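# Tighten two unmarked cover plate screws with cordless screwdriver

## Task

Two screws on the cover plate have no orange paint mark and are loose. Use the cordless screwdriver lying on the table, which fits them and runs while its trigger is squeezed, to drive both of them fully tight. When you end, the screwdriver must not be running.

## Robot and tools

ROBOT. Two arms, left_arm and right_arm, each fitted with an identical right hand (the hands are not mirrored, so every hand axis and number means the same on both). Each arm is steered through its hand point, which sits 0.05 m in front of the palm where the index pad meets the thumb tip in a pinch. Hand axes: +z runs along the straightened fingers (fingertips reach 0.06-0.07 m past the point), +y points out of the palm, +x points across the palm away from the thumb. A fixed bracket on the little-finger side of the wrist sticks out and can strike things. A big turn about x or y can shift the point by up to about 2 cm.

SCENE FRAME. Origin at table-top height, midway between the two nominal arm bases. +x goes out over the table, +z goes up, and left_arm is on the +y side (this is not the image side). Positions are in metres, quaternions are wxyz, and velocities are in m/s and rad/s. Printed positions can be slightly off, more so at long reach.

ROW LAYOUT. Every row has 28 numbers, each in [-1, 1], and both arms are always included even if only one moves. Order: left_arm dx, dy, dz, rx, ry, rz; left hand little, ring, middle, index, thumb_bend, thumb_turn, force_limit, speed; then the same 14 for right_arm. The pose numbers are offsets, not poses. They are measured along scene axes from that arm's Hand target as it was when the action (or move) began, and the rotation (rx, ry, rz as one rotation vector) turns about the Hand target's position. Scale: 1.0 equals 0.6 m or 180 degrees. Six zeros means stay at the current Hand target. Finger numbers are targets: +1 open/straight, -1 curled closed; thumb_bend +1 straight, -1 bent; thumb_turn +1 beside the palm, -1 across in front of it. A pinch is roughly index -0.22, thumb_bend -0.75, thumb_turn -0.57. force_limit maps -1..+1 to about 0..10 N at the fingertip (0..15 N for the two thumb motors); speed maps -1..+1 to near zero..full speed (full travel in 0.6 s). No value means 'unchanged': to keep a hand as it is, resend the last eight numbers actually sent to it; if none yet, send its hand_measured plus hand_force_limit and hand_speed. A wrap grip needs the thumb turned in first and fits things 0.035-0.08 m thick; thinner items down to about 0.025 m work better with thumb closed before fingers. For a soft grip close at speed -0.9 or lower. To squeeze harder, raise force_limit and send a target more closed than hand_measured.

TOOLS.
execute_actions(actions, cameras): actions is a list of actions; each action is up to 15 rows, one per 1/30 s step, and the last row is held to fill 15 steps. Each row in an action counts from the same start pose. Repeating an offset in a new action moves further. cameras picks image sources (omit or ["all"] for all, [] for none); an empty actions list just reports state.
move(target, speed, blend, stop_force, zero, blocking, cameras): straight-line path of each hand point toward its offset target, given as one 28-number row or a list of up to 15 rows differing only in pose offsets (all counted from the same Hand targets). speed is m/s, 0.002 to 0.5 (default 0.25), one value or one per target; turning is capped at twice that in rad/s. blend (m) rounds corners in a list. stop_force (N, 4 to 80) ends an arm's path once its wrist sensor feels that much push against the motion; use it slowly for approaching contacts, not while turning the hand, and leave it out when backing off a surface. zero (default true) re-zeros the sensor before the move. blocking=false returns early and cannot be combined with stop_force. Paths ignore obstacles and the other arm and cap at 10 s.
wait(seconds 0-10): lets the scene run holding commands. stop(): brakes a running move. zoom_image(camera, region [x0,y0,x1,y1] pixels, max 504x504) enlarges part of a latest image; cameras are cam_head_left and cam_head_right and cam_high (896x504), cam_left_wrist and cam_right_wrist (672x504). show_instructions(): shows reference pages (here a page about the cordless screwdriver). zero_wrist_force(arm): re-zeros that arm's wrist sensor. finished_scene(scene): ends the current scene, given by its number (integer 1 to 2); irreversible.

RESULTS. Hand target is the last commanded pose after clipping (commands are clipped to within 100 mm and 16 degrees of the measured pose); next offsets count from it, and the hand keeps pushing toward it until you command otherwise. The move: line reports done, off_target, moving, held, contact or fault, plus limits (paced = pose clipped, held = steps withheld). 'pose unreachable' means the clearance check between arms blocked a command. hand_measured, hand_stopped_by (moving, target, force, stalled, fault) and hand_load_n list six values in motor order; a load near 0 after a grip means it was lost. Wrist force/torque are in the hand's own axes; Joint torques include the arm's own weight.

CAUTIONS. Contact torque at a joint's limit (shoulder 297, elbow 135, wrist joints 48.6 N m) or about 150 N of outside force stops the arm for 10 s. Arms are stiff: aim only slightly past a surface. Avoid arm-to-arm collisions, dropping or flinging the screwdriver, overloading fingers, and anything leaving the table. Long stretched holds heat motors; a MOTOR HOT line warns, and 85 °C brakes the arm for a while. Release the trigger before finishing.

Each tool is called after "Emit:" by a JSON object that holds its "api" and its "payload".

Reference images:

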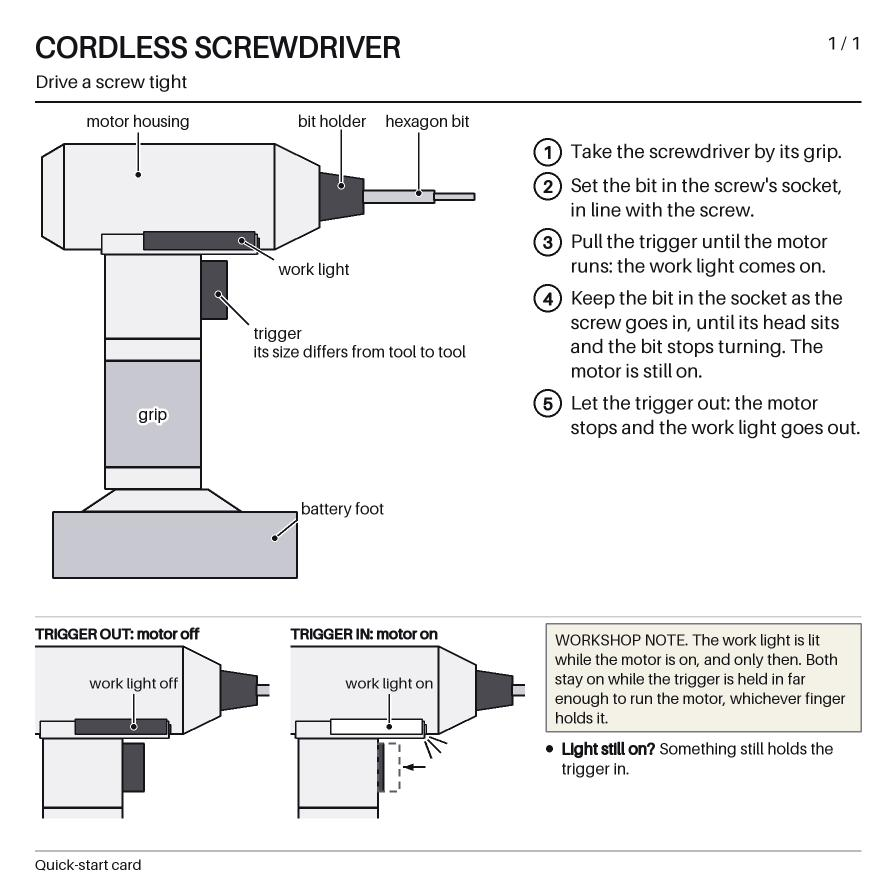

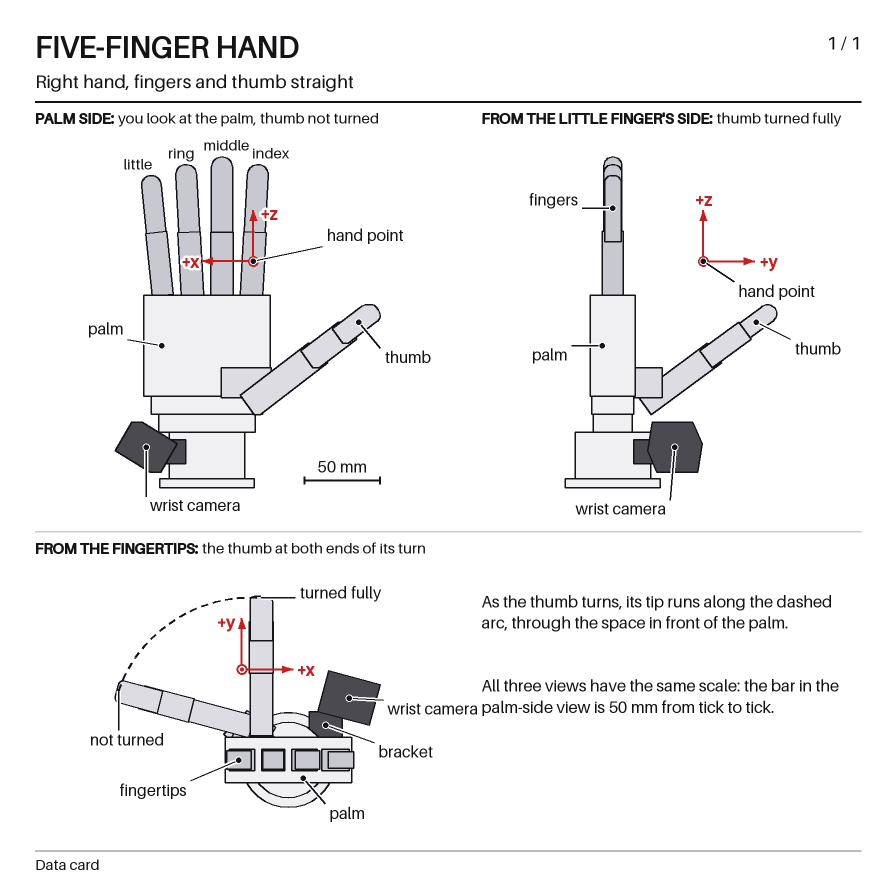

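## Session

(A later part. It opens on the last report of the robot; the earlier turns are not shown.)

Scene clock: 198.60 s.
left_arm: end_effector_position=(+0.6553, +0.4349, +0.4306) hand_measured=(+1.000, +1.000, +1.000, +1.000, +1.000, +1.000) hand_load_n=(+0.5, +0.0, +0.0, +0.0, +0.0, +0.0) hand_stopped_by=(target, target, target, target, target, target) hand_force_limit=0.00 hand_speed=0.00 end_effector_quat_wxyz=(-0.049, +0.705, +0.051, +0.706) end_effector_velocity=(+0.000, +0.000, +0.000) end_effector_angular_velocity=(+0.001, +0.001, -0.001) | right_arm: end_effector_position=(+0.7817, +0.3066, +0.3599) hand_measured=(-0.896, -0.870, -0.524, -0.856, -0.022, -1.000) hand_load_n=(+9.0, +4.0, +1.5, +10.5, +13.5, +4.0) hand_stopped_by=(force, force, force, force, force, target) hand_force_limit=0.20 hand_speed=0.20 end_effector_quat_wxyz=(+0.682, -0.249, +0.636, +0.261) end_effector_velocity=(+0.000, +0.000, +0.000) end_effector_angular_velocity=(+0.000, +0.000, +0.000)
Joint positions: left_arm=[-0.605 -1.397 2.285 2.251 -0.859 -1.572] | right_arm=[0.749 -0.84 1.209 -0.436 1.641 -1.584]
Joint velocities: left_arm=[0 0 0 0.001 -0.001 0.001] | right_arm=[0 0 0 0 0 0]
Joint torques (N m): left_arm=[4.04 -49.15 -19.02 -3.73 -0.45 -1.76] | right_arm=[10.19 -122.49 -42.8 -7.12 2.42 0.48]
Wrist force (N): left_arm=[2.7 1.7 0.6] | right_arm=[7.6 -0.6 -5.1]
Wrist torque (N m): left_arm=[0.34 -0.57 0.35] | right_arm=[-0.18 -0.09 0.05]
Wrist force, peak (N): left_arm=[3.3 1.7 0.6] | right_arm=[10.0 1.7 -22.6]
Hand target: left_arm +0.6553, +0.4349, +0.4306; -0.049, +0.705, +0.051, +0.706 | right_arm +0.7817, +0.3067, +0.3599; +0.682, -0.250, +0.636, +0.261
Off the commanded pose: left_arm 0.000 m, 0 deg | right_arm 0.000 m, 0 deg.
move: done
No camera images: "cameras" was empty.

Emit:
{"api": "move", "payload": {"target": [0,0,0,0,0,0,1,1,1,1,1,1,0,0,-0.00068,-0.00137,0.00012,0,0,0,-1,-1,-0.95,-0.9,-0.85,-1,0.2,0.2], "speed": 0.01, "cameras": []}}

Emit:
{"api": "move", "payload": {"target": [0,0,0,0,0,0,1,1,1,1,1,1,0,0,0.01098,0.00754,-0.0005,0,0,0,-1,-1,-0.95,-0.9,-0.85,-1,0.2,0.2], "speed": 0.005, "stop_force": 6, "cameras": []}}

Emit:
{"api": "move", "payload": {"target": [0,0,0,0,0,0,1,1,1,1,1,1,0,0,-0.0011,-0.00081,-0.0007,0,0,0,-1,-1,-0.95,-0.9,-0.85,-1,0.2,0.2], "speed": 0.01, "cameras": []}}

Emit:
{"api": "move", "payload": {"target": [0,0,0,0,0,0,1,1,1,1,1,1,0,0,0.01098,0.00754,-0.0005,0,0,0,-1,-1,-0.95,-0.9,-0.85,-1,0.2,0.2], "speed": 0.005, "stop_force": 6, "cameras": []}}

Emit:
{"api": "move", "payload": {"target": [0,0,0,0,0,0,1,1,1,1,1,1,0,0,-0.0011,-0.00081,-0.0007,0,0,0,-1,-1,-0.95,-0.9,-0.85,-1,0.2,0.2], "speed": 0.01, "cameras": []}}

Emit:
{"api": "move", "payload": {"target": [0,0,0,0,0,0,1,1,1,1,1,1,0,0,0.01098,0.00754,-0.0005,0,0,0,-1,-1,-0.95,-0.9,-0.85,-1,0.2,0.2], "speed": 0.005, "stop_force": 6, "cameras": []}}

Scene clock: 201.03 s.
left_arm: end_effector_position=(+0.6553, +0.4349, +0.4306) hand_measured=(+1.000, +1.000, +1.000, +1.000, +1.000, +1.000) hand_load_n=(+0.0, +0.0, +0.0, +0.0, +0.0, +0.0) hand_stopped_by=(target, target, target, target, target, target) hand_force_limit=0.00 hand_speed=0.00 end_effector_quat_wxyz=(-0.049, +0.705, +0.051, +0.706) end_effector_velocity=(+0.000, -0.001, +0.000) end_effector_angular_velocity=(+0.001, +0.000, -0.001) | right_arm: end_effector_position=(+0.7812, +0.3058, +0.3599) hand_measured=(-0.896, -0.870, -0.524, -0.856, -0.022, -1.000) hand_load_n=(+8.5, +4.0, +2.0, +11.0, +13.0, +4.0) hand_stopped_by=(force, force, force, force, force, target) hand_force_limit=0.20 hand_speed=0.20 end_effector_quat_wxyz=(+0.682, -0.250, +0.636, +0.261) end_effector_velocity=(+0.000, +0.000, +0.000) end_effector_angular_velocity=(+0.000, +0.000, +0.000)
Joint positions: left_arm=[-0.605 -1.397 2.285 2.251 -0.859 -1.572] | right_arm=[0.749 -0.842 1.211 -0.437 1.64 -1.584]
Joint velocities: left_arm=[-0.002 0 0 0 0 0.001] | right_arm=[0 0 0 0.001 0 0]
Joint torques (N m): left_arm=[-1.57 -46.6 -19.77 -3.68 -0.38 -2.08] | right_arm=[-14.68 -117.99 -43.99 -6.72 -1.25 0.37]
Wrist force (N): left_arm=[2.9 1.6 0.6] | right_arm=[7.2 -0.9 -1.9]
Wrist torque (N m): left_arm=[0.33 -0.60 0.36] | right_arm=[-0.23 -0.05 0.05]
Wrist force, peak (N): left_arm=[3.1 2.2 0.6] | right_arm=[8.1 -0.9 -5.5]
Hand target: left_arm +0.6553, +0.4349, +0.4306; -0.049, +0.705, +0.051, +0.706 | right_arm +0.7813, +0.3058, +0.3599; +0.682, -0.250, +0.636, +0.261
Off the commanded pose: left_arm 0.000 m, 0 deg | right_arm 0.000 m, 0 deg.
move: done
No camera images: "cameras" was empty.

Scene clock: 202.10 s.
left_arm: end_effector_position=(+0.6553, +0.4349, +0.4306) hand_measured=(+1.000, +1.000, +1.000, +1.000, +1.000, +1.000) hand_load_n=(+0.0, +0.0, +0.0, +0.0, +0.0, +0.0) hand_stopped_by=(target, target, target, target, target, target) hand_force_limit=0.00 hand_speed=0.00 end_effector_quat_wxyz=(-0.049, +0.705, +0.051, +0.706) end_effector_velocity=(+0.000, +0.000, +0.000) end_effector_angular_velocity=(-0.002, +0.000, +0.000) | right_arm: end_effector_position=(+0.7820, +0.3063, +0.3600) hand_measured=(-0.896, -0.870, -0.524, -0.856, -0.022, -1.000) hand_load_n=(+8.5, +4.0, +1.5, +10.5, +13.5, +4.0) hand_stopped_by=(force, force, force, force, force, target) hand_force_limit=0.20 hand_speed=0.20 end_effector_quat_wxyz=(+0.682, -0.249, +0.636, +0.261) end_effector_velocity=(+0.000, +0.000, +0.000) end_effector_angular_velocity=(+0.000, -0.001, +0.000)
Joint positions: left_arm=[-0.605 -1.397 2.285 2.251 -0.859 -1.572] | right_arm=[0.749 -0.84 1.209 -0.436 1.64 -1.584]
Joint velocities: left_arm=[0 0 0 0 0 -0.002] | right_arm=[0 0 0 0 0 0]
Joint torques (N m): left_arm=[2.32 -51.64 -20.07 -3.42 0.22 -1.96] | right_arm=[-2.62 -123.17 -44.09 -7.51 2.57 1.22]
Wrist force (N): left_arm=[2.5 1.9 0.4] | right_arm=[8.1 -0.3 -6.7]
Wrist torque (N m): left_arm=[0.37 -0.53 0.34] | right_arm=[-0.12 -0.15 0.06]
Wrist force, peak (N): left_arm=[3.3 1.9 0.4] | right_arm=[9.2 1.0 -17.1]
Hand target: left_arm +0.6553, +0.4349, +0.4306; -0.049, +0.705, +0.051, +0.706 | right_arm +0.7820, +0.3063, +0.3600; +0.682, -0.249, +0.636, +0.261
Off the commanded pose: left_arm 0.000 m, 0 deg | right_arm 0.007 m, 0 deg.
move: contact (right_arm)
No camera images: "cameras" was empty.

Scene clock: 202.80 s.
left_arm: end_effector_position=(+0.6553, +0.4349, +0.4306) hand_measured=(+1.000, +1.000, +1.000, +1.000, +1.000, +1.000) hand_load_n=(+0.0, +0.0, +0.0, +0.0, +0.0, +0.0) hand_stopped_by=(target, target, target, target, target, target) hand_force_limit=0.00 hand_speed=0.00 end_effector_quat_wxyz=(-0.049, +0.705, +0.051, +0.706) end_effector_velocity=(+0.000, +0.000, +0.000) end_effector_angular_velocity=(+0.000, -0.001, -0.001) | right_arm: end_effector_position=(+0.7813, +0.3058, +0.3596) hand_measured=(-0.896, -0.870, -0.524, -0.856, -0.022, -1.000) hand_load_n=(+8.5, +4.0, +1.5, +11.0, +13.0, +4.0) hand_stopped_by=(force, force, force, force, force, target) hand_force_limit=0.20 hand_speed=0.20 end_effector_quat_wxyz=(+0.682, -0.249, +0.636, +0.261) end_effector_velocity=(-0.001, +0.000, +0.002) end_effector_angular_velocity=(+0.002, -0.001, +0.000)
Joint positions: left_arm=[-0.605 -1.397 2.285 2.251 -0.859 -1.572] | right_arm=[0.749 -0.842 1.212 -0.438 1.64 -1.584]
Joint velocities: left_arm=[0 0 0 0 -0.001 0] | right_arm=[0 -0.002 0 0 0 0]
Joint torques (N m): left_arm=[0.41 -51.26 -20.08 -3.65 -0.35 -1.48] | right_arm=[15.65 -119.42 -43.83 -6.62 2.15 0.7]
Wrist force (N): left_arm=[2.6 1.6 1.1] | right_arm=[6.9 -1.2 -1.9]
Wrist torque (N m): left_arm=[0.30 -0.56 0.34] | right_arm=[-0.28 -0.01 0.02]
Wrist force, peak (N): left_arm=[3.1 1.9 0.7] | right_arm=[7.9 -0.5 -7.1]
Hand target: left_arm +0.6553, +0.4349, +0.4306; -0.049, +0.705, +0.051, +0.706 | right_arm +0.7813, +0.3058, +0.3596; +0.682, -0.249, +0.636, +0.261
Off the commanded pose: left_arm 0.000 m, 0 deg | right_arm 0.000 m, 0 deg.
move: done
No camera images: "cameras" was empty.

Scene clock: 203.83 s.
left_arm: end_effector_position=(+0.6553, +0.4349, +0.4306) hand_measured=(+1.000, +1.000, +1.000, +1.000, +1.000, +1.000) hand_load_n=(+0.0, +0.0, +0.5, +0.0, +0.0, +0.0) hand_stopped_by=(target, target, target, target, target, target) hand_force_limit=0.00 hand_speed=0.00 end_effector_quat_wxyz=(-0.049, +0.705, +0.051, +0.706) end_effector_velocity=(+0.000, +0.000, +0.000) end_effector_angular_velocity=(+0.000, +0.000, +0.000) | right_arm: end_effector_position=(+0.7819, +0.3064, +0.3596) hand_measured=(-0.896, -0.870, -0.524, -0.856, -0.022, -1.000) hand_load_n=(+8.5, +4.0, +1.5, +11.0, +13.0, +4.0) hand_stopped_by=(force, force, force, force, force, target) hand_force_limit=0.20 hand_speed=0.20 end_effector_quat_wxyz=(+0.682, -0.249, +0.636, +0.261) end_effector_velocity=(+0.000, +0.000, +0.001) end_effector_angular_velocity=(+0.000, -0.001, +0.000)
Joint positions: left_arm=[-0.605 -1.397 2.285 2.251 -0.859 -1.572] | right_arm=[0.749 -0.84 1.209 -0.437 1.64 -1.584]
Joint velocities: left_arm=[0 0 0 0 0.001 0] | right_arm=[0 0 0 0 0 0]
Joint torques (N m): left_arm=[-0.04 -50.84 -20.14 -3.27 -0.37 -2.09] | right_arm=[4.91 -122.83 -43.7 -7.31 2.52 0.61]
Wrist force (N): left_arm=[2.7 1.9 0.5] | right_arm=[7.7 -0.4 -5.5]
Wrist torque (N m): left_arm=[0.37 -0.55 0.34] | right_arm=[-0.18 -0.11 0.04]
Wrist force, peak (N): left_arm=[3.2 1.7 0.5] | right_arm=[9.3 1.6 -15.1]
Hand target: left_arm +0.6553, +0.4349, +0.4306; -0.049, +0.705, +0.051, +0.706 | right_arm +0.7819, +0.3064, +0.3596; +0.682, -0.249, +0.636, +0.261
Off the commanded pose: left_arm 0.000 m, 0 deg | right_arm 0.007 m, 0 deg.
move: contact (right_arm)
No camera images: "cameras" was empty.

Scene clock: 204.53 s.
left_arm: end_effector_position=(+0.6553, +0.4349, +0.4306) hand_measured=(+1.000, +1.000, +1.000, +1.000, +1.000, +1.000) hand_load_n=(+0.0, +0.0, +0.0, +0.0, +0.0, +0.0) hand_stopped_by=(target, target, target, target, target, target) hand_force_limit=0.00 hand_speed=0.00 end_effector_quat_wxyz=(-0.049, +0.705, +0.051, +0.706) end_effector_velocity=(+0.000, +0.001, +0.000) end_effector_angular_velocity=(+0.000, +0.000, +0.002) | right_arm: end_effector_position=(+0.7812, +0.3059, +0.3592) hand_measured=(-0.896, -0.870, -0.524, -0.856, -0.022, -1.000) hand_load_n=(+8.5, +4.0, +1.5, +11.0, +13.5, +4.0) hand_stopped_by=(force, force, force, force, force, target) hand_force_limit=0.20 hand_speed=0.20 end_effector_quat_wxyz=(+0.682, -0.249, +0.636, +0.261) end_effector_velocity=(+0.000, +0.000, +0.001) end_effector_angular_velocity=(+0.001, -0.001, +0.001)
Joint positions: left_arm=[-0.605 -1.397 2.285 2.251 -0.859 -1.572] | right_arm=[0.749 -0.841 1.212 -0.439 1.64 -1.584]
Joint velocities: left_arm=[0.001 0 0 0 0 0] | right_arm=[0 -0.001 0 0 0 0]
Joint torques (N m): left_arm=[2.22 -45.85 -20.84 -3.8 -0.32 -1.83] | right_arm=[14.43 -119.45 -43.75 -6.73 2.23 0.38]
Wrist force (N): left_arm=[2.6 2.0 0.2] | right_arm=[7.1 -1.3 -1.7]
Wrist torque (N m): left_arm=[0.39 -0.54 0.35] | right_arm=[-0.29 -0.04 0.03]
Wrist force, peak (N): left_arm=[3.1 1.8 0.3] | right_arm=[8.1 -0.6 -5.4]
Hand target: left_arm +0.6553, +0.4349, +0.4306; -0.049, +0.705, +0.051, +0.706 | right_arm +0.7812, +0.3059, +0.3592; +0.682, -0.249, +0.636, +0.261
Off the commanded pose: left_arm 0.000 m, 0 deg | right_arm 0.000 m, 0 deg.
move: done
No camera images: "cameras" was empty.

Scene clock: 205.57 s.
left_arm: end_effector_position=(+0.6553, +0.4349, +0.4306) hand_measured=(+1.000, +1.000, +1.000, +1.000, +1.000, +1.000) hand_load_n=(+0.0, +0.0, +0.0, +0.0, +0.0, +0.0) hand_stopped_by=(target, target, target, target, target, target) hand_force_limit=0.00 hand_speed=0.00 end_effector_quat_wxyz=(-0.049, +0.705, +0.051, +0.706) end_effector_velocity=(+0.000, +0.000, +0.000) end_effector_angular_velocity=(+0.000, +0.000, +0.000) | right_arm: end_effector_position=(+0.7818, +0.3065, +0.3593) hand_measured=(-0.896, -0.870, -0.524, -0.856, -0.022, -1.000) hand_load_n=(+8.5, +4.0, +1.5, +11.0, +13.5, +4.0) hand_stopped_by=(force, force, force, force, force, target) hand_force_limit=0.20 hand_speed=0.20 end_effector_quat_wxyz=(+0.682, -0.249, +0.635, +0.261) end_effector_velocity=(+0.000, +0.000, +0.001) end_effector_angular_velocity=(+0.000, +0.000, +0.000)
Joint positions: left_arm=[-0.605 -1.397 2.285 2.251 -0.859 -1.572] | right_arm=[0.749 -0.84 1.209 -0.438 1.64 -1.584]
Joint velocities: left_arm=[0 -0.001 0 0 0 0] | right_arm=[0 -0.001 0 0.001 0 0]
Joint torques (N m): left_arm=[3.47 -46.86 -19.83 -3.32 -0.13 -1.77] | right_arm=[3.82 -122.58 -43.18 -7.12 2.72 0.3]
Wrist force (N): left_arm=[2.5 1.7 0.5] | right_arm=[7.5 -0.2 -6.3]
Wrist torque (N m): left_arm=[0.34 -0.53 0.33] | right_arm=[-0.19 -0.11 0.01]
Wrist force, peak (N): left_arm=[3.0 2.1 0.8] | right_arm=[8.9 1.7 -15.7]
Hand target: left_arm +0.6553, +0.4349, +0.4306; -0.049, +0.705, +0.051, +0.706 | right_arm +0.7818, +0.3066, +0.3593; +0.682, -0.249, +0.635, +0.261
Off the commanded pose: left_arm 0.000 m, 0 deg | right_arm 0.007 m, 0 deg.
move: contact (right_arm)
No camera images: "cameras" was empty.

Emit:
{"api": "move", "payload": {"target": [0,0,0,0,0,0,1,1,1,1,1,1,0,0,-0.0011,-0.00081,-0.0007,0,0,0,-1,-1,-0.95,-0.9,-0.85,-1,0.2,0.2], "speed": 0.01, "cameras": []}}

Emit:
{"api": "move", "payload": {"target": [0,0,0,0,0,0,1,1,1,1,1,1,0,0,0.01098,0.00754,-0.0005,0,0,0,-1,-1,-0.95,-0.9,-0.85,-1,0.2,0.2], "speed": 0.005, "stop_force": 5, "cameras": []}}

Emit:
{"api": "move", "payload": {"target": [0,0,0,0,0,0,1,1,1,1,1,1,0,0,-0.00152,-0.00013,-0.00002,0,0,0,-1,-1,-0.95,-0.9,-0.85,-1,0.2,0.2], "speed": 0.01, "cameras": []}}

Emit:
{"api": "move", "payload": {"target": [0,0,0,0,0,0,1,1,1,1,1,1,0,0,0.01098,0.00754,-0.0005,0,0,0,-1,-1,-0.95,-0.9,-0.85,-1,0.2,0.2], "speed": 0.005, "stop_force": 5, "cameras": []}}

Emit:
{"api": "move", "payload": {"target": [0,0,0,0,0,0,1,1,1,1,1,1,0,0,-0.00152,-0.00013,-0.00002,0,0,0,-1,-1,-0.95,-0.9,-0.85,-1,0.2,0.2], "speed": 0.01, "cameras": []}}

Emit:
{"api": "move", "payload": {"target": [0,0,0,0,0,0,1,1,1,1,1,1,0,0,0.01098,0.00754,-0.0005,0,0,0,-1,-1,-0.95,-0.9,-0.85,-1,0.2,0.2], "speed": 0.005, "stop_force": 5, "cameras": []}}

Emit:
{"api": "move", "payload": {"target": [0,0,0,0,0,0,1,1,1,1,1,1,0,0,-0.0011,-0.00071,0.0008,0,0,0,-1,-1,-0.95,-0.9,-0.85,-1,0.2,0.2], "speed": 0.01, "cameras": []}}

Emit:
{"api": "move", "payload": {"target": [0,0,0,0,0,0,1,1,1,1,1,1,0,0,0.01098,0.00754,-0.0005,0,0,0,-1,-1,-0.95,-0.9,-0.85,-1,0.2,0.2], "speed": 0.005, "stop_force": 5, "cameras": ["cam_left_wrist"]}}

Emit:
{"api": "zoom_image", "payload": {"camera": "cam_left_wrist", "region": [414, 214, 438, 234]}}

Scene clock: 207.07 s.
left_arm: end_effector_position=(+0.6553, +0.4349, +0.4306) hand_measured=(+1.000, +1.000, +1.000, +1.000, +1.000, +1.000) hand_load_n=(+0.0, +0.0, +0.0, +0.0, +0.0, +0.0) hand_stopped_by=(target, target, target, target, target, target) hand_force_limit=0.00 hand_speed=0.00 end_effector_quat_wxyz=(-0.049, +0.705, +0.051, +0.706) end_effector_velocity=(+0.000, +0.000, +0.000) end_effector_angular_velocity=(+0.001, +0.000, +0.000) | right_arm: end_effector_position=(+0.7812, +0.3060, +0.3588) hand_measured=(-0.896, -0.870, -0.524, -0.856, -0.022, -1.000) hand_load_n=(+8.5, +4.5, +1.5, +11.0, +13.0, +4.0) hand_stopped_by=(force, force, force, force, force, target) hand_force_limit=0.20 hand_speed=0.20 end_effector_quat_wxyz=(+0.682, -0.249, +0.635, +0.261) end_effector_velocity=(+0.000, +0.000, +0.000) end_effector_angular_velocity=(+0.000, +0.000, +0.000)
Joint positions: left_arm=[-0.605 -1.397 2.285 2.251 -0.859 -1.572] | right_arm=[0.749 -0.841 1.212 -0.439 1.64 -1.584]
Joint velocities: left_arm=[0 -0.001 0 0 0 0.001] | right_arm=[0 0 0 0 0 0]
Joint torques (N m): left_arm=[1.06 -47.86 -20.1 -3.71 -0.57 -2.13] | right_arm=[15.29 -120.85 -44.02 -6.7 2.06 -0.34]
Wrist force (N): left_arm=[3.0 1.6 0.6] | right_arm=[7.0 -1.6 -1.9]
Wrist torque (N m): left_arm=[0.32 -0.60 0.36] | right_arm=[-0.33 -0.03 0.01]
Wrist force, peak (N): left_arm=[3.3 1.9 0.5] | right_arm=[8.1 -0.3 -5.9]
Hand target: left_arm +0.6553, +0.4349, +0.4306; -0.049, +0.705, +0.051, +0.706 | right_arm +0.7812, +0.3061, +0.3588; +0.682, -0.249, +0.635, +0.261
Off the commanded pose: left_arm 0.000 m, 0 deg | right_arm 0.000 m, 0 deg.
move: done
No camera images: "cameras" was empty.

Scene clock: 208.07 s.
left_arm: end_effector_position=(+0.6553, +0.4349, +0.4306) hand_measured=(+1.000, +1.000, +1.000, +1.000, +1.000, +1.000) hand_load_n=(+0.0, +0.0, +0.0, +0.0, +0.0, +0.0) hand_stopped_by=(target, target, target, target, target, target) hand_force_limit=0.00 hand_speed=0.00 end_effector_quat_wxyz=(-0.049, +0.705, +0.051, +0.706) end_effector_velocity=(+0.000, +0.000, +0.000) end_effector_angular_velocity=(+0.000, +0.000, +0.000) | right_arm: end_effector_position=(+0.7817, +0.3066, +0.3589) hand_measured=(-0.896, -0.870, -0.524, -0.856, -0.022, -1.000) hand_load_n=(+8.5, +4.0, +1.5, +11.0, +13.5, +4.0) hand_stopped_by=(force, force, force, force, force, target) hand_force_limit=0.20 hand_speed=0.20 end_effector_quat_wxyz=(+0.682, -0.249, +0.635, +0.261) end_effector_velocity=(+0.000, +0.000, +0.000) end_effector_angular_velocity=(+0.000, +0.000, +0.000)
Joint positions: left_arm=[-0.605 -1.397 2.285 2.251 -0.859 -1.572] | right_arm=[0.749 -0.84 1.21 -0.438 1.64 -1.584]
Joint velocities: left_arm=[0 0 0 0 0 0] | right_arm=[0 0 0 0 0 0]
Joint torques (N m): left_arm=[1.86 -51.03 -19.9 -3.36 -0.05 -1.62] | right_arm=[5.08 -123.23 -42.49 -7.21 2.33 -0.35]
Wrist force (N): left_arm=[2.9 1.8 0.4] | right_arm=[7.5 -0.4 -3.9]
Wrist torque (N m): left_arm=[0.35 -0.58 0.36] | right_arm=[-0.20 -0.12 0.04]
Wrist force, peak (N): left_arm=[3.2 1.9 0.4] | right_arm=[7.3 2.0 -12.4]
Hand target: left_arm +0.6553, +0.4349, +0.4306; -0.049, +0.705, +0.051, +0.706 | right_arm +0.7817, +0.3066, +0.3589; +0.682, -0.249, +0.635, +0.261
Off the commanded pose: left_arm 0.000 m, 0 deg | right_arm 0.007 m, 0 deg.
move: contact (right_arm)
No camera images: "cameras" was empty.

Scene clock: 208.77 s.
left_arm: end_effector_position=(+0.6553, +0.4349, +0.4306) hand_measured=(+1.000, +1.000, +1.000, +1.000, +1.000, +1.000) hand_load_n=(+0.0, +0.0, +0.0, +0.0, +0.0, +0.0) hand_stopped_by=(target, target, target, target, target, target) hand_force_limit=0.00 hand_speed=0.00 end_effector_quat_wxyz=(-0.049, +0.705, +0.051, +0.706) end_effector_velocity=(+0.000, +0.001, +0.000) end_effector_angular_velocity=(+0.002, +0.000, +0.001) | right_arm: end_effector_position=(+0.7808, +0.3066, +0.3589) hand_measured=(-0.896, -0.870, -0.524, -0.856, -0.022, -1.000) hand_load_n=(+9.0, +4.0, +2.0, +11.0, +13.0, +4.0) hand_stopped_by=(force, force, force, force, force, target) hand_force_limit=0.20 hand_speed=0.20 end_effector_quat_wxyz=(+0.682, -0.249, +0.635, +0.261) end_effector_velocity=(+0.000, +0.000, +0.000) end_effector_angular_velocity=(-0.001, +0.001, +0.000)
Joint positions: left_arm=[-0.605 -1.397 2.285 2.251 -0.859 -1.572] | right_arm=[0.75 -0.84 1.211 -0.439 1.641 -1.584]
Joint velocities: left_arm=[0.001 -0.001 0 0.001 0.001 0.002] | right_arm=[0 0 0 0.001 0 0]
Joint torques (N m): left_arm=[-1.36 -48.23 -19.93 -3.32 0.1 -1.98] | right_arm=[12.29 -120.15 -42.8 -6.82 2.18 -1.14]
Wrist force (N): left_arm=[2.8 1.6 0.5] | right_arm=[7.2 -1.2 -1.8]
Wrist torque (N m): left_arm=[0.32 -0.58 0.35] | right_arm=[-0.27 -0.06 0.04]
Wrist force, peak (N): left_arm=[2.9 1.7 0.8] | right_arm=[7.3 -0.8 -3.8]
Hand target: left_arm +0.6553, +0.4349, +0.4306; -0.049, +0.705, +0.051, +0.706 | right_arm +0.7808, +0.3066, +0.3589; +0.682, -0.249, +0.635, +0.261
Off the commanded pose: left_arm 0.000 m, 0 deg | right_arm 0.000 m, 0 deg.
move: done
No camera images: "cameras" was empty.

Scene clock: 209.87 s.
left_arm: end_effector_position=(+0.6553, +0.4349, +0.4306) hand_measured=(+1.000, +1.000, +1.000, +1.000, +1.000, +1.000) hand_load_n=(+0.0, +0.0, +0.0, +0.0, +0.0, +0.0) hand_stopped_by=(target, target, target, target, target, target) hand_force_limit=0.00 hand_speed=0.00 end_effector_quat_wxyz=(-0.049, +0.705, +0.051, +0.706) end_effector_velocity=(+0.000, +0.000, +0.000) end_effector_angular_velocity=(+0.000, +0.000, +0.000) | right_arm: end_effector_position=(+0.7814, +0.3071, +0.3589) hand_measured=(-0.896, -0.870, -0.524, -0.856, -0.022, -1.000) hand_load_n=(+7.5, +4.0, +2.0, +11.5, +13.0, +4.5) hand_stopped_by=(force, force, force, force, force, target) hand_force_limit=0.20 hand_speed=0.20 end_effector_quat_wxyz=(+0.683, -0.249, +0.635, +0.261) end_effector_velocity=(+0.000, +0.000, -0.001) end_effector_angular_velocity=(+0.000, +0.000, +0.000)
Joint positions: left_arm=[-0.605 -1.397 2.285 2.251 -0.859 -1.572] | right_arm=[0.75 -0.839 1.209 -0.438 1.641 -1.584]
Joint velocities: left_arm=[0 0 0 0 0 0] | right_arm=[0 0.001 0 0 0 0]
Joint torques (N m): left_arm=[1.09 -49.06 -19.57 -2.94 0 -1.99] | right_arm=[9.78 -123.01 -45.25 -7.31 1.09 -0.84]
Wrist force (N): left_arm=[2.8 1.6 0.9] | right_arm=[9.7 -0.5 -7.0]
Wrist torque (N m): left_arm=[0.31 -0.60 0.35] | right_arm=[-0.18 0.01 0.11]
Wrist force, peak (N): left_arm=[3.1 2.0 1.0] | right_arm=[10.9 -0.5 -14.2]
Hand target: left_arm +0.6553, +0.4349, +0.4306; -0.049, +0.705, +0.051, +0.706 | right_arm +0.7813, +0.3072, +0.3589; +0.683, -0.249, +0.635, +0.261
Off the commanded pose: left_arm 0.000 m, 0 deg | right_arm 0.007 m, 0 deg.
move: contact (right_arm)
No camera images: "cameras" was empty.

Scene clock: 210.57 s.
left_arm: end_effector_position=(+0.6553, +0.4349, +0.4306) hand_measured=(+1.000, +1.000, +1.000, +1.000, +1.000, +1.000) hand_load_n=(+0.0, +0.0, +0.0, +0.0, +0.0, +0.0) hand_stopped_by=(target, target, target, target, target, target) hand_force_limit=0.00 hand_speed=0.00 end_effector_quat_wxyz=(-0.049, +0.705, +0.051, +0.706) end_effector_velocity=(+0.000, +0.000, +0.000) end_effector_angular_velocity=(+0.000, -0.001, +0.000) | right_arm: end_effector_position=(+0.7804, +0.3071, +0.3589) hand_measured=(-0.896, -0.870, -0.524, -0.856, -0.022, -1.000) hand_load_n=(+7.5, +3.5, +1.5, +11.5, +13.5, +4.5) hand_stopped_by=(force, force, force, force, force, target) hand_force_limit=0.20 hand_speed=0.20 end_effector_quat_wxyz=(+0.683, -0.249, +0.635, +0.261) end_effector_velocity=(+0.000, +0.000, -0.001) end_effector_angular_velocity=(+0.000, +0.000, +0.000)
Joint positions: left_arm=[-0.605 -1.397 2.285 2.251 -0.859 -1.572] | right_arm=[0.75 -0.84 1.211 -0.439 1.641 -1.584]
Joint velocities: left_arm=[0 0 0 0 0 0] | right_arm=[0 0.001 0 0 0 0]
Joint torques (N m): left_arm=[-0.28 -47.46 -20 -3.11 0.08 -1.63] | right_arm=[12.55 -120.02 -42.94 -6.93 1.86 -1.45]
Wrist force (N): left_arm=[2.7 1.6 0.8] | right_arm=[7.4 -1.6 -1.8]
Wrist torque (N m): left_arm=[0.31 -0.58 0.35] | right_arm=[-0.33 -0.09 0.05]
Wrist force, peak (N): left_arm=[3.0 2.0 0.6] | right_arm=[9.2 -0.2 -6.6]
Hand target: left_arm +0.6553, +0.4349, +0.4306; -0.049, +0.705, +0.051, +0.706 | right_arm +0.7804, +0.3071, +0.3589; +0.683, -0.249, +0.635, +0.261
Off the commanded pose: left_arm 0.000 m, 0 deg | right_arm 0.000 m, 0 deg.
move: done
No camera images: "cameras" was empty.

Scene clock: 211.50 s.
left_arm: end_effector_position=(+0.6553, +0.4349, +0.4306) hand_measured=(+1.000, +1.000, +1.000, +1.000, +1.000, +1.000) hand_load_n=(+0.0, +0.0, +0.0, +0.0, +0.0, +0.0) hand_stopped_by=(target, target, target, target, target, target) hand_force_limit=0.00 hand_speed=0.00 end_effector_quat_wxyz=(-0.049, +0.705, +0.051, +0.706) end_effector_velocity=(+0.000, -0.001, +0.000) end_effector_angular_velocity=(+0.002, +0.001, -0.001) | right_arm: end_effector_position=(+0.7809, +0.3076, +0.3590) hand_measured=(-0.896, -0.870, -0.524, -0.856, -0.022, -1.000) hand_load_n=(+8.0, +4.0, +1.5, +11.0, +13.5, +4.5) hand_stopped_by=(force, force, force, force, force, target) hand_force_limit=0.20 hand_speed=0.20 end_effector_quat_wxyz=(+0.683, -0.249, +0.635, +0.261) end_effector_velocity=(+0.000, +0.000, +0.001) end_effector_angular_velocity=(+0.000, -0.001, +0.000)
Joint positions: left_arm=[-0.605 -1.397 2.285 2.251 -0.859 -1.572] | right_arm=[0.75 -0.839 1.209 -0.438 1.641 -1.584]
Joint velocities: left_arm=[-0.002 0 0 0.001 0 0.001] | right_arm=[0 -0.001 0 0 0 0]
Joint torques (N m): left_arm=[-0.32 -46.45 -21.05 -2.47 0.14 -1.43] | right_arm=[2.97 -123.3 -41.47 -7.03 1.33 -1.16]
Wrist force (N): left_arm=[2.6 1.6 0.7] | right_arm=[7.5 -1.0 -2.7]
Wrist torque (N m): left_arm=[0.32 -0.55 0.34] | right_arm=[-0.24 -0.10 0.06]
Wrist force, peak (N): left_arm=[3.0 2.0 0.6] | right_arm=[9.0 -0.2 -14.4]
Hand target: left_arm +0.6553, +0.4349, +0.4306; -0.049, +0.705, +0.051, +0.706 | right_arm +0.7809, +0.3076, +0.3590; +0.683, -0.249, +0.635, +0.261
Off the commanded pose: left_arm 0.000 m, 0 deg | right_arm 0.007 m, 0 deg.
move: contact (right_arm)
No camera images: "cameras" was empty.

Scene clock: 212.20 s.
left_arm: end_effector_position=(+0.6553, +0.4349, +0.4306) hand_measured=(+1.000, +1.000, +1.000, +1.000, +1.000, +1.000) hand_load_n=(+0.0, +0.0, +0.0, +0.0, +0.0, +0.0) hand_stopped_by=(target, target, target, target, target, target) hand_force_limit=0.00 hand_speed=0.00 end_effector_quat_wxyz=(-0.049, +0.705, +0.051, +0.706) end_effector_velocity=(+0.000, +0.000, +0.000) end_effector_angular_velocity=(+0.000, -0.001, -0.001) | right_arm: end_effector_position=(+0.7802, +0.3071, +0.3595) hand_measured=(-0.896, -0.870, -0.524, -0.856, -0.022, -1.000) hand_load_n=(+8.0, +4.0, +1.5, +11.0, +13.5, +4.0) hand_stopped_by=(force, force, force, force, force, target) hand_force_limit=0.20 hand_speed=0.20 end_effector_quat_wxyz=(+0.683, -0.249, +0.635, +0.261) end_effector_velocity=(+0.000, +0.000, +0.000) end_effector_angular_velocity=(+0.000, +0.000, +0.000)
Joint positions: left_arm=[-0.605 -1.397 2.285 2.251 -0.859 -1.572] | right_arm=[0.75 -0.841 1.21 -0.438 1.642 -1.584]
Joint velocities: left_arm=[-0.001 0 0 -0.001 0 0.001] | right_arm=[0 0 0 0 0 0]
Joint torques (N m): left_arm=[1.69 -48.23 -20.42 -3.19 0.27 -2.12] | right_arm=[15.31 -117.57 -42.64 -6.72 2.08 -1.45]
Wrist force (N): left_arm=[2.6 1.5 0.5] | right_arm=[7.4 -1.6 -1.9]
Wrist torque (N m): left_arm=[0.31 -0.55 0.34] | right_arm=[-0.33 -0.09 0.04]
Wrist force, peak (N): left_arm=[2.9 2.1 0.5] | right_arm=[7.6 -1.4 -2.3]
Hand target: left_arm +0.6553, +0.4349, +0.4306; -0.049, +0.705, +0.051, +0.706 | right_arm +0.7802, +0.3071, +0.3595; +0.683, -0.249, +0.635, +0.261
Off the commanded pose: left_arm 0.000 m, 0 deg | right_arm 0.000 m, 0 deg.
move: done
No camera images: "cameras" was empty.

Scene clock: 213.23 s.
left_arm: end_effector_position=(+0.6553, +0.4349, +0.4306) hand_measured=(+1.000, +1.000, +1.000, +1.000, +1.000, +1.000) hand_load_n=(+0.0, +0.0, +0.0, +0.0, +0.0, +0.0) hand_stopped_by=(target, target, target, target, target, target) hand_force_limit=0.00 hand_speed=0.00 end_effector_quat_wxyz=(-0.049, +0.705, +0.051, +0.706) end_effector_velocity=(+0.000, +0.001, +0.000) end_effector_angular_velocity=(+0.000, -0.001, +0.001) | right_arm: end_effector_position=(+0.7808, +0.3077, +0.3595) hand_measured=(-0.896, -0.870, -0.524, -0.856, -0.022, -1.000) hand_load_n=(+8.5, +4.0, +1.5, +10.5, +13.5, +4.5) hand_stopped_by=(force, force, force, force, force, target) hand_force_limit=0.20 hand_speed=0.20 end_effector_quat_wxyz=(+0.683, -0.249, +0.635, +0.261) end_effector_velocity=(+0.000, +0.000, +0.001) end_effector_angular_velocity=(+0.000, +0.000, +0.000)
Joint positions: left_arm=[-0.605 -1.397 2.285 2.251 -0.859 -1.572] | right_arm=[0.75 -0.839 1.208 -0.437 1.641 -1.584]
Joint velocities: left_arm=[0.001 0 0 -0.001 0 0] | right_arm=[0 -0.001 0 0.001 0 0]
Joint torques (N m): left_arm=[2.41 -48.14 -20.8 -2.79 0.04 -1.8] | right_arm=[6.41 -123.44 -42.79 -7.25 1.33 -1.2]
Wrist force (N): left_arm=[2.8 2.0 0.2] | right_arm=[7.5 -1.1 -4.5]
Wrist torque (N m): left_arm=[0.40 -0.56 0.35] | right_arm=[-0.16 -0.09 0.05]
Wrist force, peak (N): left_arm=[3.3 1.8 0.7] | right_arm=[9.1 -0.4 -16.4]
Hand target: left_arm +0.6553, +0.4349, +0.4306; -0.049, +0.705, +0.051, +0.706 | right_arm +0.7808, +0.3077, +0.3595; +0.683, -0.249, +0.635, +0.261
Off the commanded pose: left_arm 0.000 m, 0 deg | right_arm 0.007 m, 0 deg.
move: contact (right_arm)
Images, in order (width x height): cam_left_wrist 672x504.

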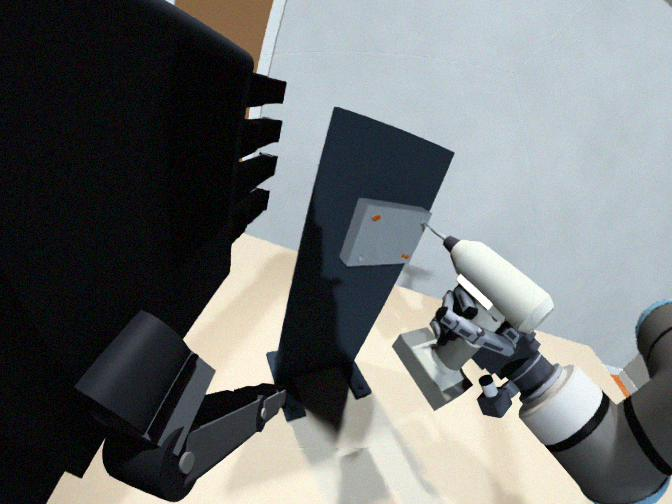

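Scaled by 21.000 from the camera's 672x504 image, which has a finer 960x720 frame.

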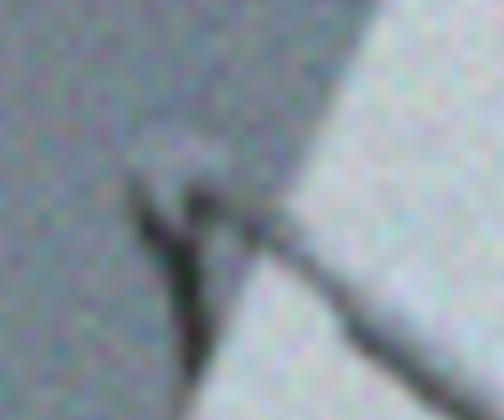

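Emit:
{"api": "wait", "payload": {"seconds": 0}}

Emit:
{"api": "zoom_image", "payload": {"camera": "cam_left_wrist", "region": [408, 206, 456, 246]}}

Scene clock: 213.60 s.
left_arm: end_effector_position=(+0.6553, +0.4349, +0.4306) hand_measured=(+1.000, +1.000, +1.000, +1.000, +1.000, +1.000) hand_load_n=(+0.0, +0.0, +0.0, +0.0, +0.0, +0.0) hand_stopped_by=(target, target, target, target, target, target) hand_force_limit=0.00 hand_speed=0.00 end_effector_quat_wxyz=(-0.049, +0.705, +0.051, +0.706) end_effector_velocity=(+0.000, +0.000, +0.000) end_effector_angular_velocity=(-0.001, -0.001, +0.000) | right_arm: end_effector_position=(+0.7808, +0.3077, +0.3595) hand_measured=(-0.896, -0.870, -0.524, -0.856, -0.022, -1.000) hand_load_n=(+8.0, +3.5, +1.5, +10.5, +13.5, +4.0) hand_stopped_by=(force, force, force, force, force, target) hand_force_limit=0.20 hand_speed=0.20 end_effector_quat_wxyz=(+0.683, -0.249, +0.635, +0.261) end_effector_velocity=(+0.000, +0.000, -0.001) end_effector_angular_velocity=(-0.001, +0.001, +0.000)
Joint positions: left_arm=[-0.605 -1.397 2.285 2.251 -0.859 -1.572] | right_arm=[0.75 -0.839 1.208 -0.437 1.641 -1.584]
Joint velocities: left_arm=[0 0 0 -0.001 0 0] | right_arm=[0 0 0 0.001 0 0]
Joint torques (N m): left_arm=[0.65 -48.72 -20.32 -3.1 0.18 -1.54] | right_arm=[9.57 -123.51 -43.36 -6.77 1.28 -1.24]
Wrist force (N): left_arm=[2.7 1.7 0.3] | right_arm=[7.5 -1.2 -4.0]
Wrist torque (N m): left_arm=[0.35 -0.56 0.34] | right_arm=[-0.20 -0.11 0.05]
Wrist force, peak (N): left_arm=[3.0 2.0 0.4] | right_arm=[7.8 -0.9 -5.0]
Hand target: left_arm +0.6553, +0.4349, +0.4306; -0.049, +0.705, +0.051, +0.706 | right_arm +0.7808, +0.3077, +0.3595; +0.683, -0.249, +0.635, +0.261
Off the commanded pose: left_arm 0.000 m, 0 deg | right_arm 0.007 m, 0 deg.

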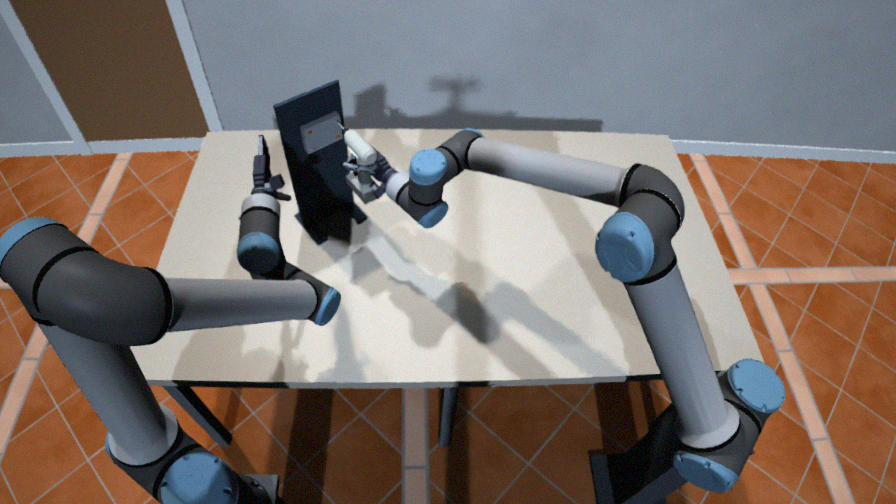

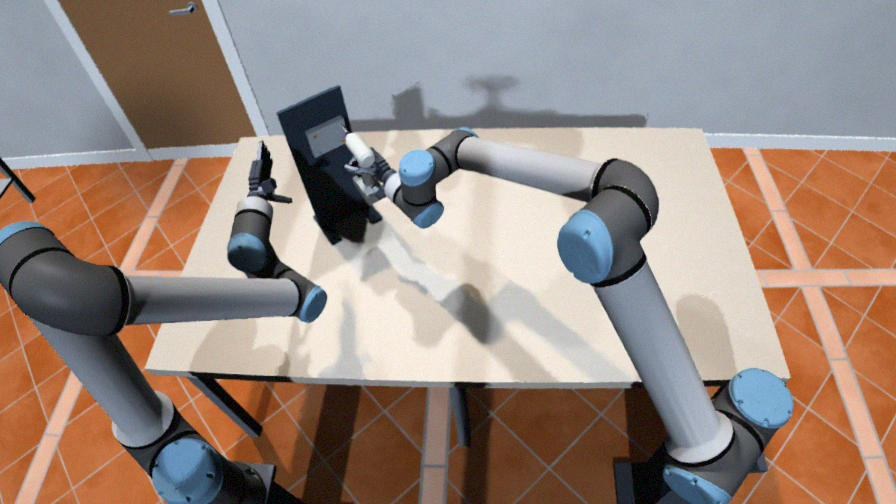

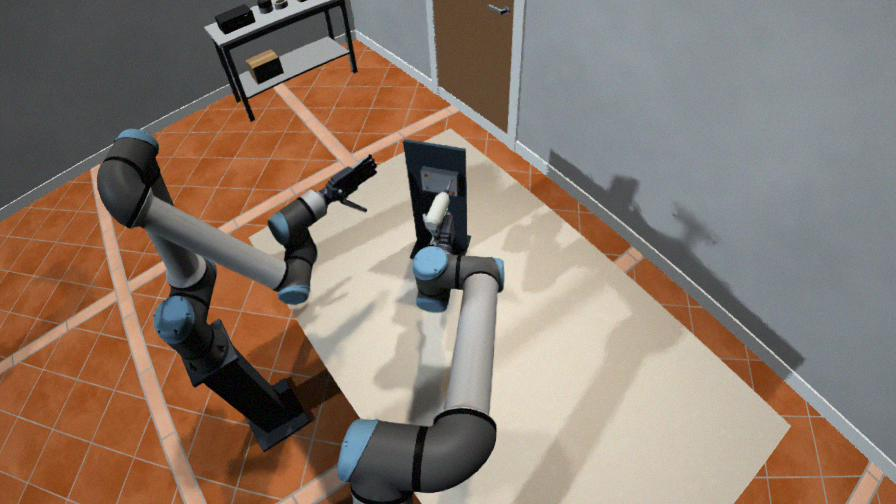

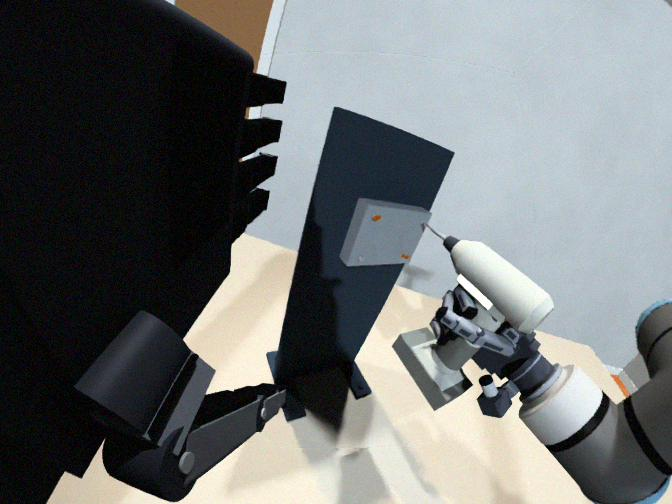

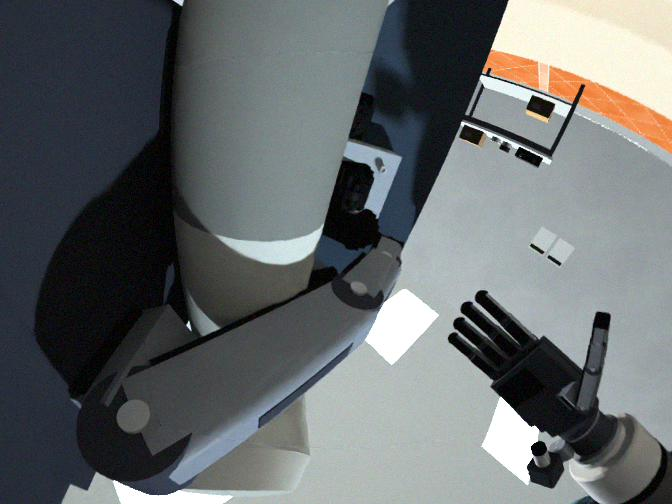

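Scaled by 10.500 from the camera's 672x504 image, which has a finer 960x720 frame.

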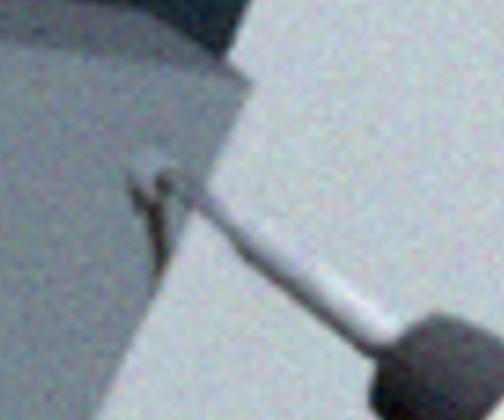

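Emit:
{"api": "move", "payload": {"target": [[0,0,0,0,0,0,1,1,1,1,1,1,0,0,-0.00274,-0.00189,0.00013,0,0,0,-1,-1,-0.95,-0.9,-0.85,-1,0.2,0.2],[0,0,0,0,0,0,1,1,1,1,1,1,0,0,-0.00887,0.007,-0.00085,0,0,0,-1,-1,-0.95,-0.9,-0.85,-1,0.2,0.2],[0,0,0,0,0,0,1,1,1,1,1,1,0,0,-0.00297,0.01105,-0.00112,0,0,0,-1,-1,-0.95,-0.9,-0.85,-1,0.2,0.2]], "speed": 0.01, "cameras": []}}

Emit:
{"api": "move", "payload": {"target": [0,0,0,0,0,0,1,1,1,1,1,1,0,0,0.00472,-0.00684,0.00075,0,0,0,-1,-1,-0.95,-0.9,-0.85,-1,0.2,0.2], "speed": 0.004, "stop_force": 4, "cameras": []}}

Scene clock: 215.93 s.
left_arm: end_effector_position=(+0.6553, +0.4349, +0.4306) hand_measured=(+1.000, +1.000, +1.000, +1.000, +1.000, +1.000) hand_load_n=(+0.0, +0.0, +0.0, +0.0, +0.0, +0.0) hand_stopped_by=(target, target, target, target, target, target) hand_force_limit=0.00 hand_speed=0.00 end_effector_quat_wxyz=(-0.049, +0.705, +0.051, +0.706) end_effector_velocity=(+0.000, -0.001, +0.000) end_effector_angular_velocity=(+0.000, +0.000, -0.001) | right_arm: end_effector_position=(+0.7790, +0.3144, +0.3588) hand_measured=(-0.896, -0.870, -0.524, -0.856, -0.022, -1.000) hand_load_n=(+8.0, +4.0, +1.5, +11.0, +13.5, +4.0) hand_stopped_by=(force, force, force, force, force, target) hand_force_limit=0.20 hand_speed=0.20 end_effector_quat_wxyz=(+0.683, -0.250, +0.635, +0.261) end_effector_velocity=(+0.000, +0.000, -0.001) end_effector_angular_velocity=(-0.001, +0.001, +0.000)
Joint positions: left_arm=[-0.605 -1.397 2.285 2.251 -0.859 -1.572] | right_arm=[0.757 -0.831 1.195 -0.432 1.648 -1.585]
Joint velocities: left_arm=[-0.001 0 0 0 0 0] | right_arm=[0 0 0.001 0 0 0]
Joint torques (N m): left_arm=[1.4 -47.75 -20.76 -2.98 0.01 -1.6] | right_arm=[-13.53 -121.31 -40.79 -4.23 -1.08 0.62]
Wrist force (N): left_arm=[2.6 1.4 0.4] | right_arm=[7.3 -1.6 -2.0]
Wrist torque (N m): left_arm=[0.30 -0.55 0.34] | right_arm=[-0.34 -0.07 0.04]
Wrist force, peak (N): left_arm=[3.2 1.7 0.8] | right_arm=[7.8 -1.3 -4.4]
Hand target: left_arm +0.6553, +0.4349, +0.4306; -0.049, +0.705, +0.051, +0.706 | right_arm +0.7790, +0.3144, +0.3589; +0.683, -0.250, +0.635, +0.261
Off the commanded pose: left_arm 0.000 m, 0 deg | right_arm 0.000 m, 0 deg.
move: done
No camera images: "cameras" was empty.

Scene clock: 218.23 s.
left_arm: end_effector_position=(+0.6553, +0.4349, +0.4306) hand_measured=(+1.000, +1.000, +1.000, +1.000, +1.000, +1.000) hand_load_n=(+0.0, +0.0, +0.0, +0.0, +0.0, +0.0) hand_stopped_by=(target, target, target, target, target, target) hand_force_limit=0.00 hand_speed=0.00 end_effector_quat_wxyz=(-0.049, +0.705, +0.051, +0.706) end_effector_velocity=(+0.000, +0.001, +0.000) end_effector_angular_velocity=(+0.001, +0.000, +0.001) | right_arm: end_effector_position=(+0.7812, +0.3112, +0.3592) hand_measured=(-0.896, -0.870, -0.524, -0.856, -0.022, -1.000) hand_load_n=(+9.5, +5.0, +2.0, +12.5, +12.5, +3.5) hand_stopped_by=(force, force, force, force, force, target) hand_force_limit=0.20 hand_speed=0.20 end_effector_quat_wxyz=(+0.683, -0.249, +0.635, +0.261) end_effector_velocity=(+0.000, +0.000, +0.000) end_effector_angular_velocity=(-0.001, +0.000, +0.000)
Joint positions: left_arm=[-0.605 -1.397 2.285 2.251 -0.859 -1.572] | right_arm=[0.753 -0.834 1.199 -0.434 1.644 -1.584]
Joint velocities: left_arm=[0.001 0 0 0 0 0] | right_arm=[0 0 0 0.001 0 0]
Joint torques (N m): left_arm=[-1.62 -47.87 -22 -2.89 0.1 -1.53] | right_arm=[10.81 -105.59 -49.7 -2.2 2.13 0.93]
Wrist force (N): left_arm=[2.5 1.7 0.3] | right_arm=[5.7 1.1 -1.3]
Wrist torque (N m): left_arm=[0.35 -0.52 0.34] | right_arm=[-0.58 -0.24 -0.12]
Wrist force, peak (N): left_arm=[3.0 1.9 0.5] | right_arm=[7.5 -1.2 -1.9]
Hand target: left_arm +0.6553, +0.4349, +0.4306; -0.049, +0.705, +0.051, +0.706 | right_arm +0.7812, +0.3112, +0.3592; +0.683, -0.250, +0.635, +0.261
Off the commanded pose: left_arm 0.000 m, 0 deg | right_arm 0.001 m, 0 deg.
move: contact (right_arm)
No camera images: "cameras" was empty.

Emit:
{"api": "move", "payload": {"target": [[0,0,0,0,0,0,1,1,1,1,1,1,0,0,-0.00094,0.00137,-0.00015,0,0,0,-1,-1,-0.95,-0.9,-0.85,-1,0.2,0.2],[0,0,0,0,0,0,1,1,1,1,1,1,0,0,-0.00711,-0.00287,0.00013,0,0,0,-1,-1,-0.95,-0.9,-0.85,-1,0.2,0.2],[0,0,0,0,0,0,1,1,1,1,1,1,0,0,0.00397,-0.01893,0.00189,0,0,0,-1,-1,-0.95,-0.9,-0.85,-1,0.2,0.2],[0,0,0,0,0,0,1,1,1,1,1,1,0,0,0.01014,-0.01469,0.00161,0,0,0,-1,-1,-0.95,-0.9,-0.85,-1,0.2,0.2]], "speed": 0.012, "cameras": []}}

Emit:
{"api": "move", "payload": {"target": [0,0,0,0,0,0,1,1,1,1,1,1,0,0,-0.00472,0.00684,-0.00075,0,0,0,-1,-1,-0.95,-0.9,-0.85,-1,0.2,0.2], "speed": 0.004, "stop_force": 4, "cameras": []}}

Scene clock: 220.67 s.
left_arm: end_effector_position=(+0.6553, +0.4349, +0.4306) hand_measured=(+1.000, +1.000, +1.000, +1.000, +1.000, +1.000) hand_load_n=(+0.0, +0.0, +0.0, +0.0, +0.0, +0.0) hand_stopped_by=(target, target, target, target, target, target) hand_force_limit=0.00 hand_speed=0.00 end_effector_quat_wxyz=(-0.049, +0.705, +0.051, +0.706) end_effector_velocity=(+0.000, +0.000, +0.000) end_effector_angular_velocity=(+0.001, +0.000, +0.000) | right_arm: end_effector_position=(+0.7873, +0.3025, +0.3602) hand_measured=(-0.896, -0.870, -0.524, -0.856, -0.022, -1.000) hand_load_n=(+9.5, +5.0, +2.5, +12.5, +12.0, +4.0) hand_stopped_by=(force, force, force, force, force, target) hand_force_limit=0.20 hand_speed=0.20 end_effector_quat_wxyz=(+0.683, -0.249, +0.635, +0.261) end_effector_velocity=(+0.000, +0.000, -0.001) end_effector_angular_velocity=(-0.001, +0.001, +0.000)
Joint positions: left_arm=[-0.605 -1.397 2.285 2.251 -0.859 -1.572] | right_arm=[0.742 -0.841 1.21 -0.438 1.633 -1.584]
Joint velocities: left_arm=[0 0 0 0 0 0.001] | right_arm=[0 -0.001 0.002 0 0 0]
Joint torques (N m): left_arm=[-1.72 -47.74 -20.79 -3.02 0.15 -1.5] | right_arm=[-9.7 -121.71 -42.28 -4.35 -0.94 2.26]
Wrist force (N): left_arm=[2.7 1.7 0.3] | right_arm=[6.8 -1.1 -2.0]
Wrist torque (N m): left_arm=[0.34 -0.56 0.34] | right_arm=[-0.25 0.00 0.03]
Wrist force, peak (N): left_arm=[3.1 1.9 0.9] | right_arm=[7.7 -1.2 -1.8]
Hand target: left_arm +0.6553, +0.4349, +0.4306; -0.049, +0.705, +0.051, +0.706 | right_arm +0.7873, +0.3024, +0.3602; +0.683, -0.249, +0.635, +0.261
Off the commanded pose: left_arm 0.000 m, 0 deg | right_arm 0.000 m, 0 deg.
move: done
No camera images: "cameras" was empty.

Scene clock: 222.87 s.
left_arm: end_effector_position=(+0.6553, +0.4349, +0.4306) hand_measured=(+1.000, +1.000, +1.000, +1.000, +1.000, +1.000) hand_load_n=(+0.0, +0.0, +0.0, +0.0, +0.0, +0.0) hand_stopped_by=(target, target, target, target, target, target) hand_force_limit=0.00 hand_speed=0.00 end_effector_quat_wxyz=(-0.049, +0.705, +0.051, +0.706) end_effector_velocity=(+0.000, +0.000, +0.000) end_effector_angular_velocity=(+0.000, +0.000, +0.000) | right_arm: end_effector_position=(+0.7854, +0.3052, +0.3599) hand_measured=(-0.896, -0.870, -0.524, -0.856, -0.022, -1.000) hand_load_n=(+8.0, +3.5, +2.0, +11.5, +13.5, +5.0) hand_stopped_by=(force, force, force, force, force, target) hand_force_limit=0.20 hand_speed=0.20 end_effector_quat_wxyz=(+0.683, -0.249, +0.635, +0.261) end_effector_velocity=(+0.000, +0.000, +0.001) end_effector_angular_velocity=(+0.000, +0.000, +0.000)
Joint positions: left_arm=[-0.605 -1.397 2.285 2.251 -0.859 -1.572] | right_arm=[0.745 -0.839 1.207 -0.437 1.636 -1.584]
Joint velocities: left_arm=[0 0 0 0 -0.001 0] | right_arm=[0 0 0 0 0 0]
Joint torques (N m): left_arm=[1.61 -48.44 -22.95 -2.39 0.24 -1.63] | right_arm=[-8.99 -120.6 -43.38 -6.51 -1.82 0.3]
Wrist force (N): left_arm=[2.7 1.6 0.8] | right_arm=[7.0 -4.8 -2.3]
Wrist torque (N m): left_arm=[0.30 -0.57 0.34] | right_arm=[0.07 -0.08 0.13]
Wrist force, peak (N): left_arm=[3.1 1.8 0.7] | right_arm=[7.6 -6.0 -2.6]
Hand target: left_arm +0.6553, +0.4349, +0.4306; -0.049, +0.705, +0.051, +0.706 | right_arm +0.7854, +0.3052, +0.3599; +0.683, -0.249, +0.635, +0.261
Off the commanded pose: left_arm 0.000 m, 0 deg | right_arm 0.002 m, 0 deg.
move: contact (right_arm)
No camera images: "cameras" was empty.


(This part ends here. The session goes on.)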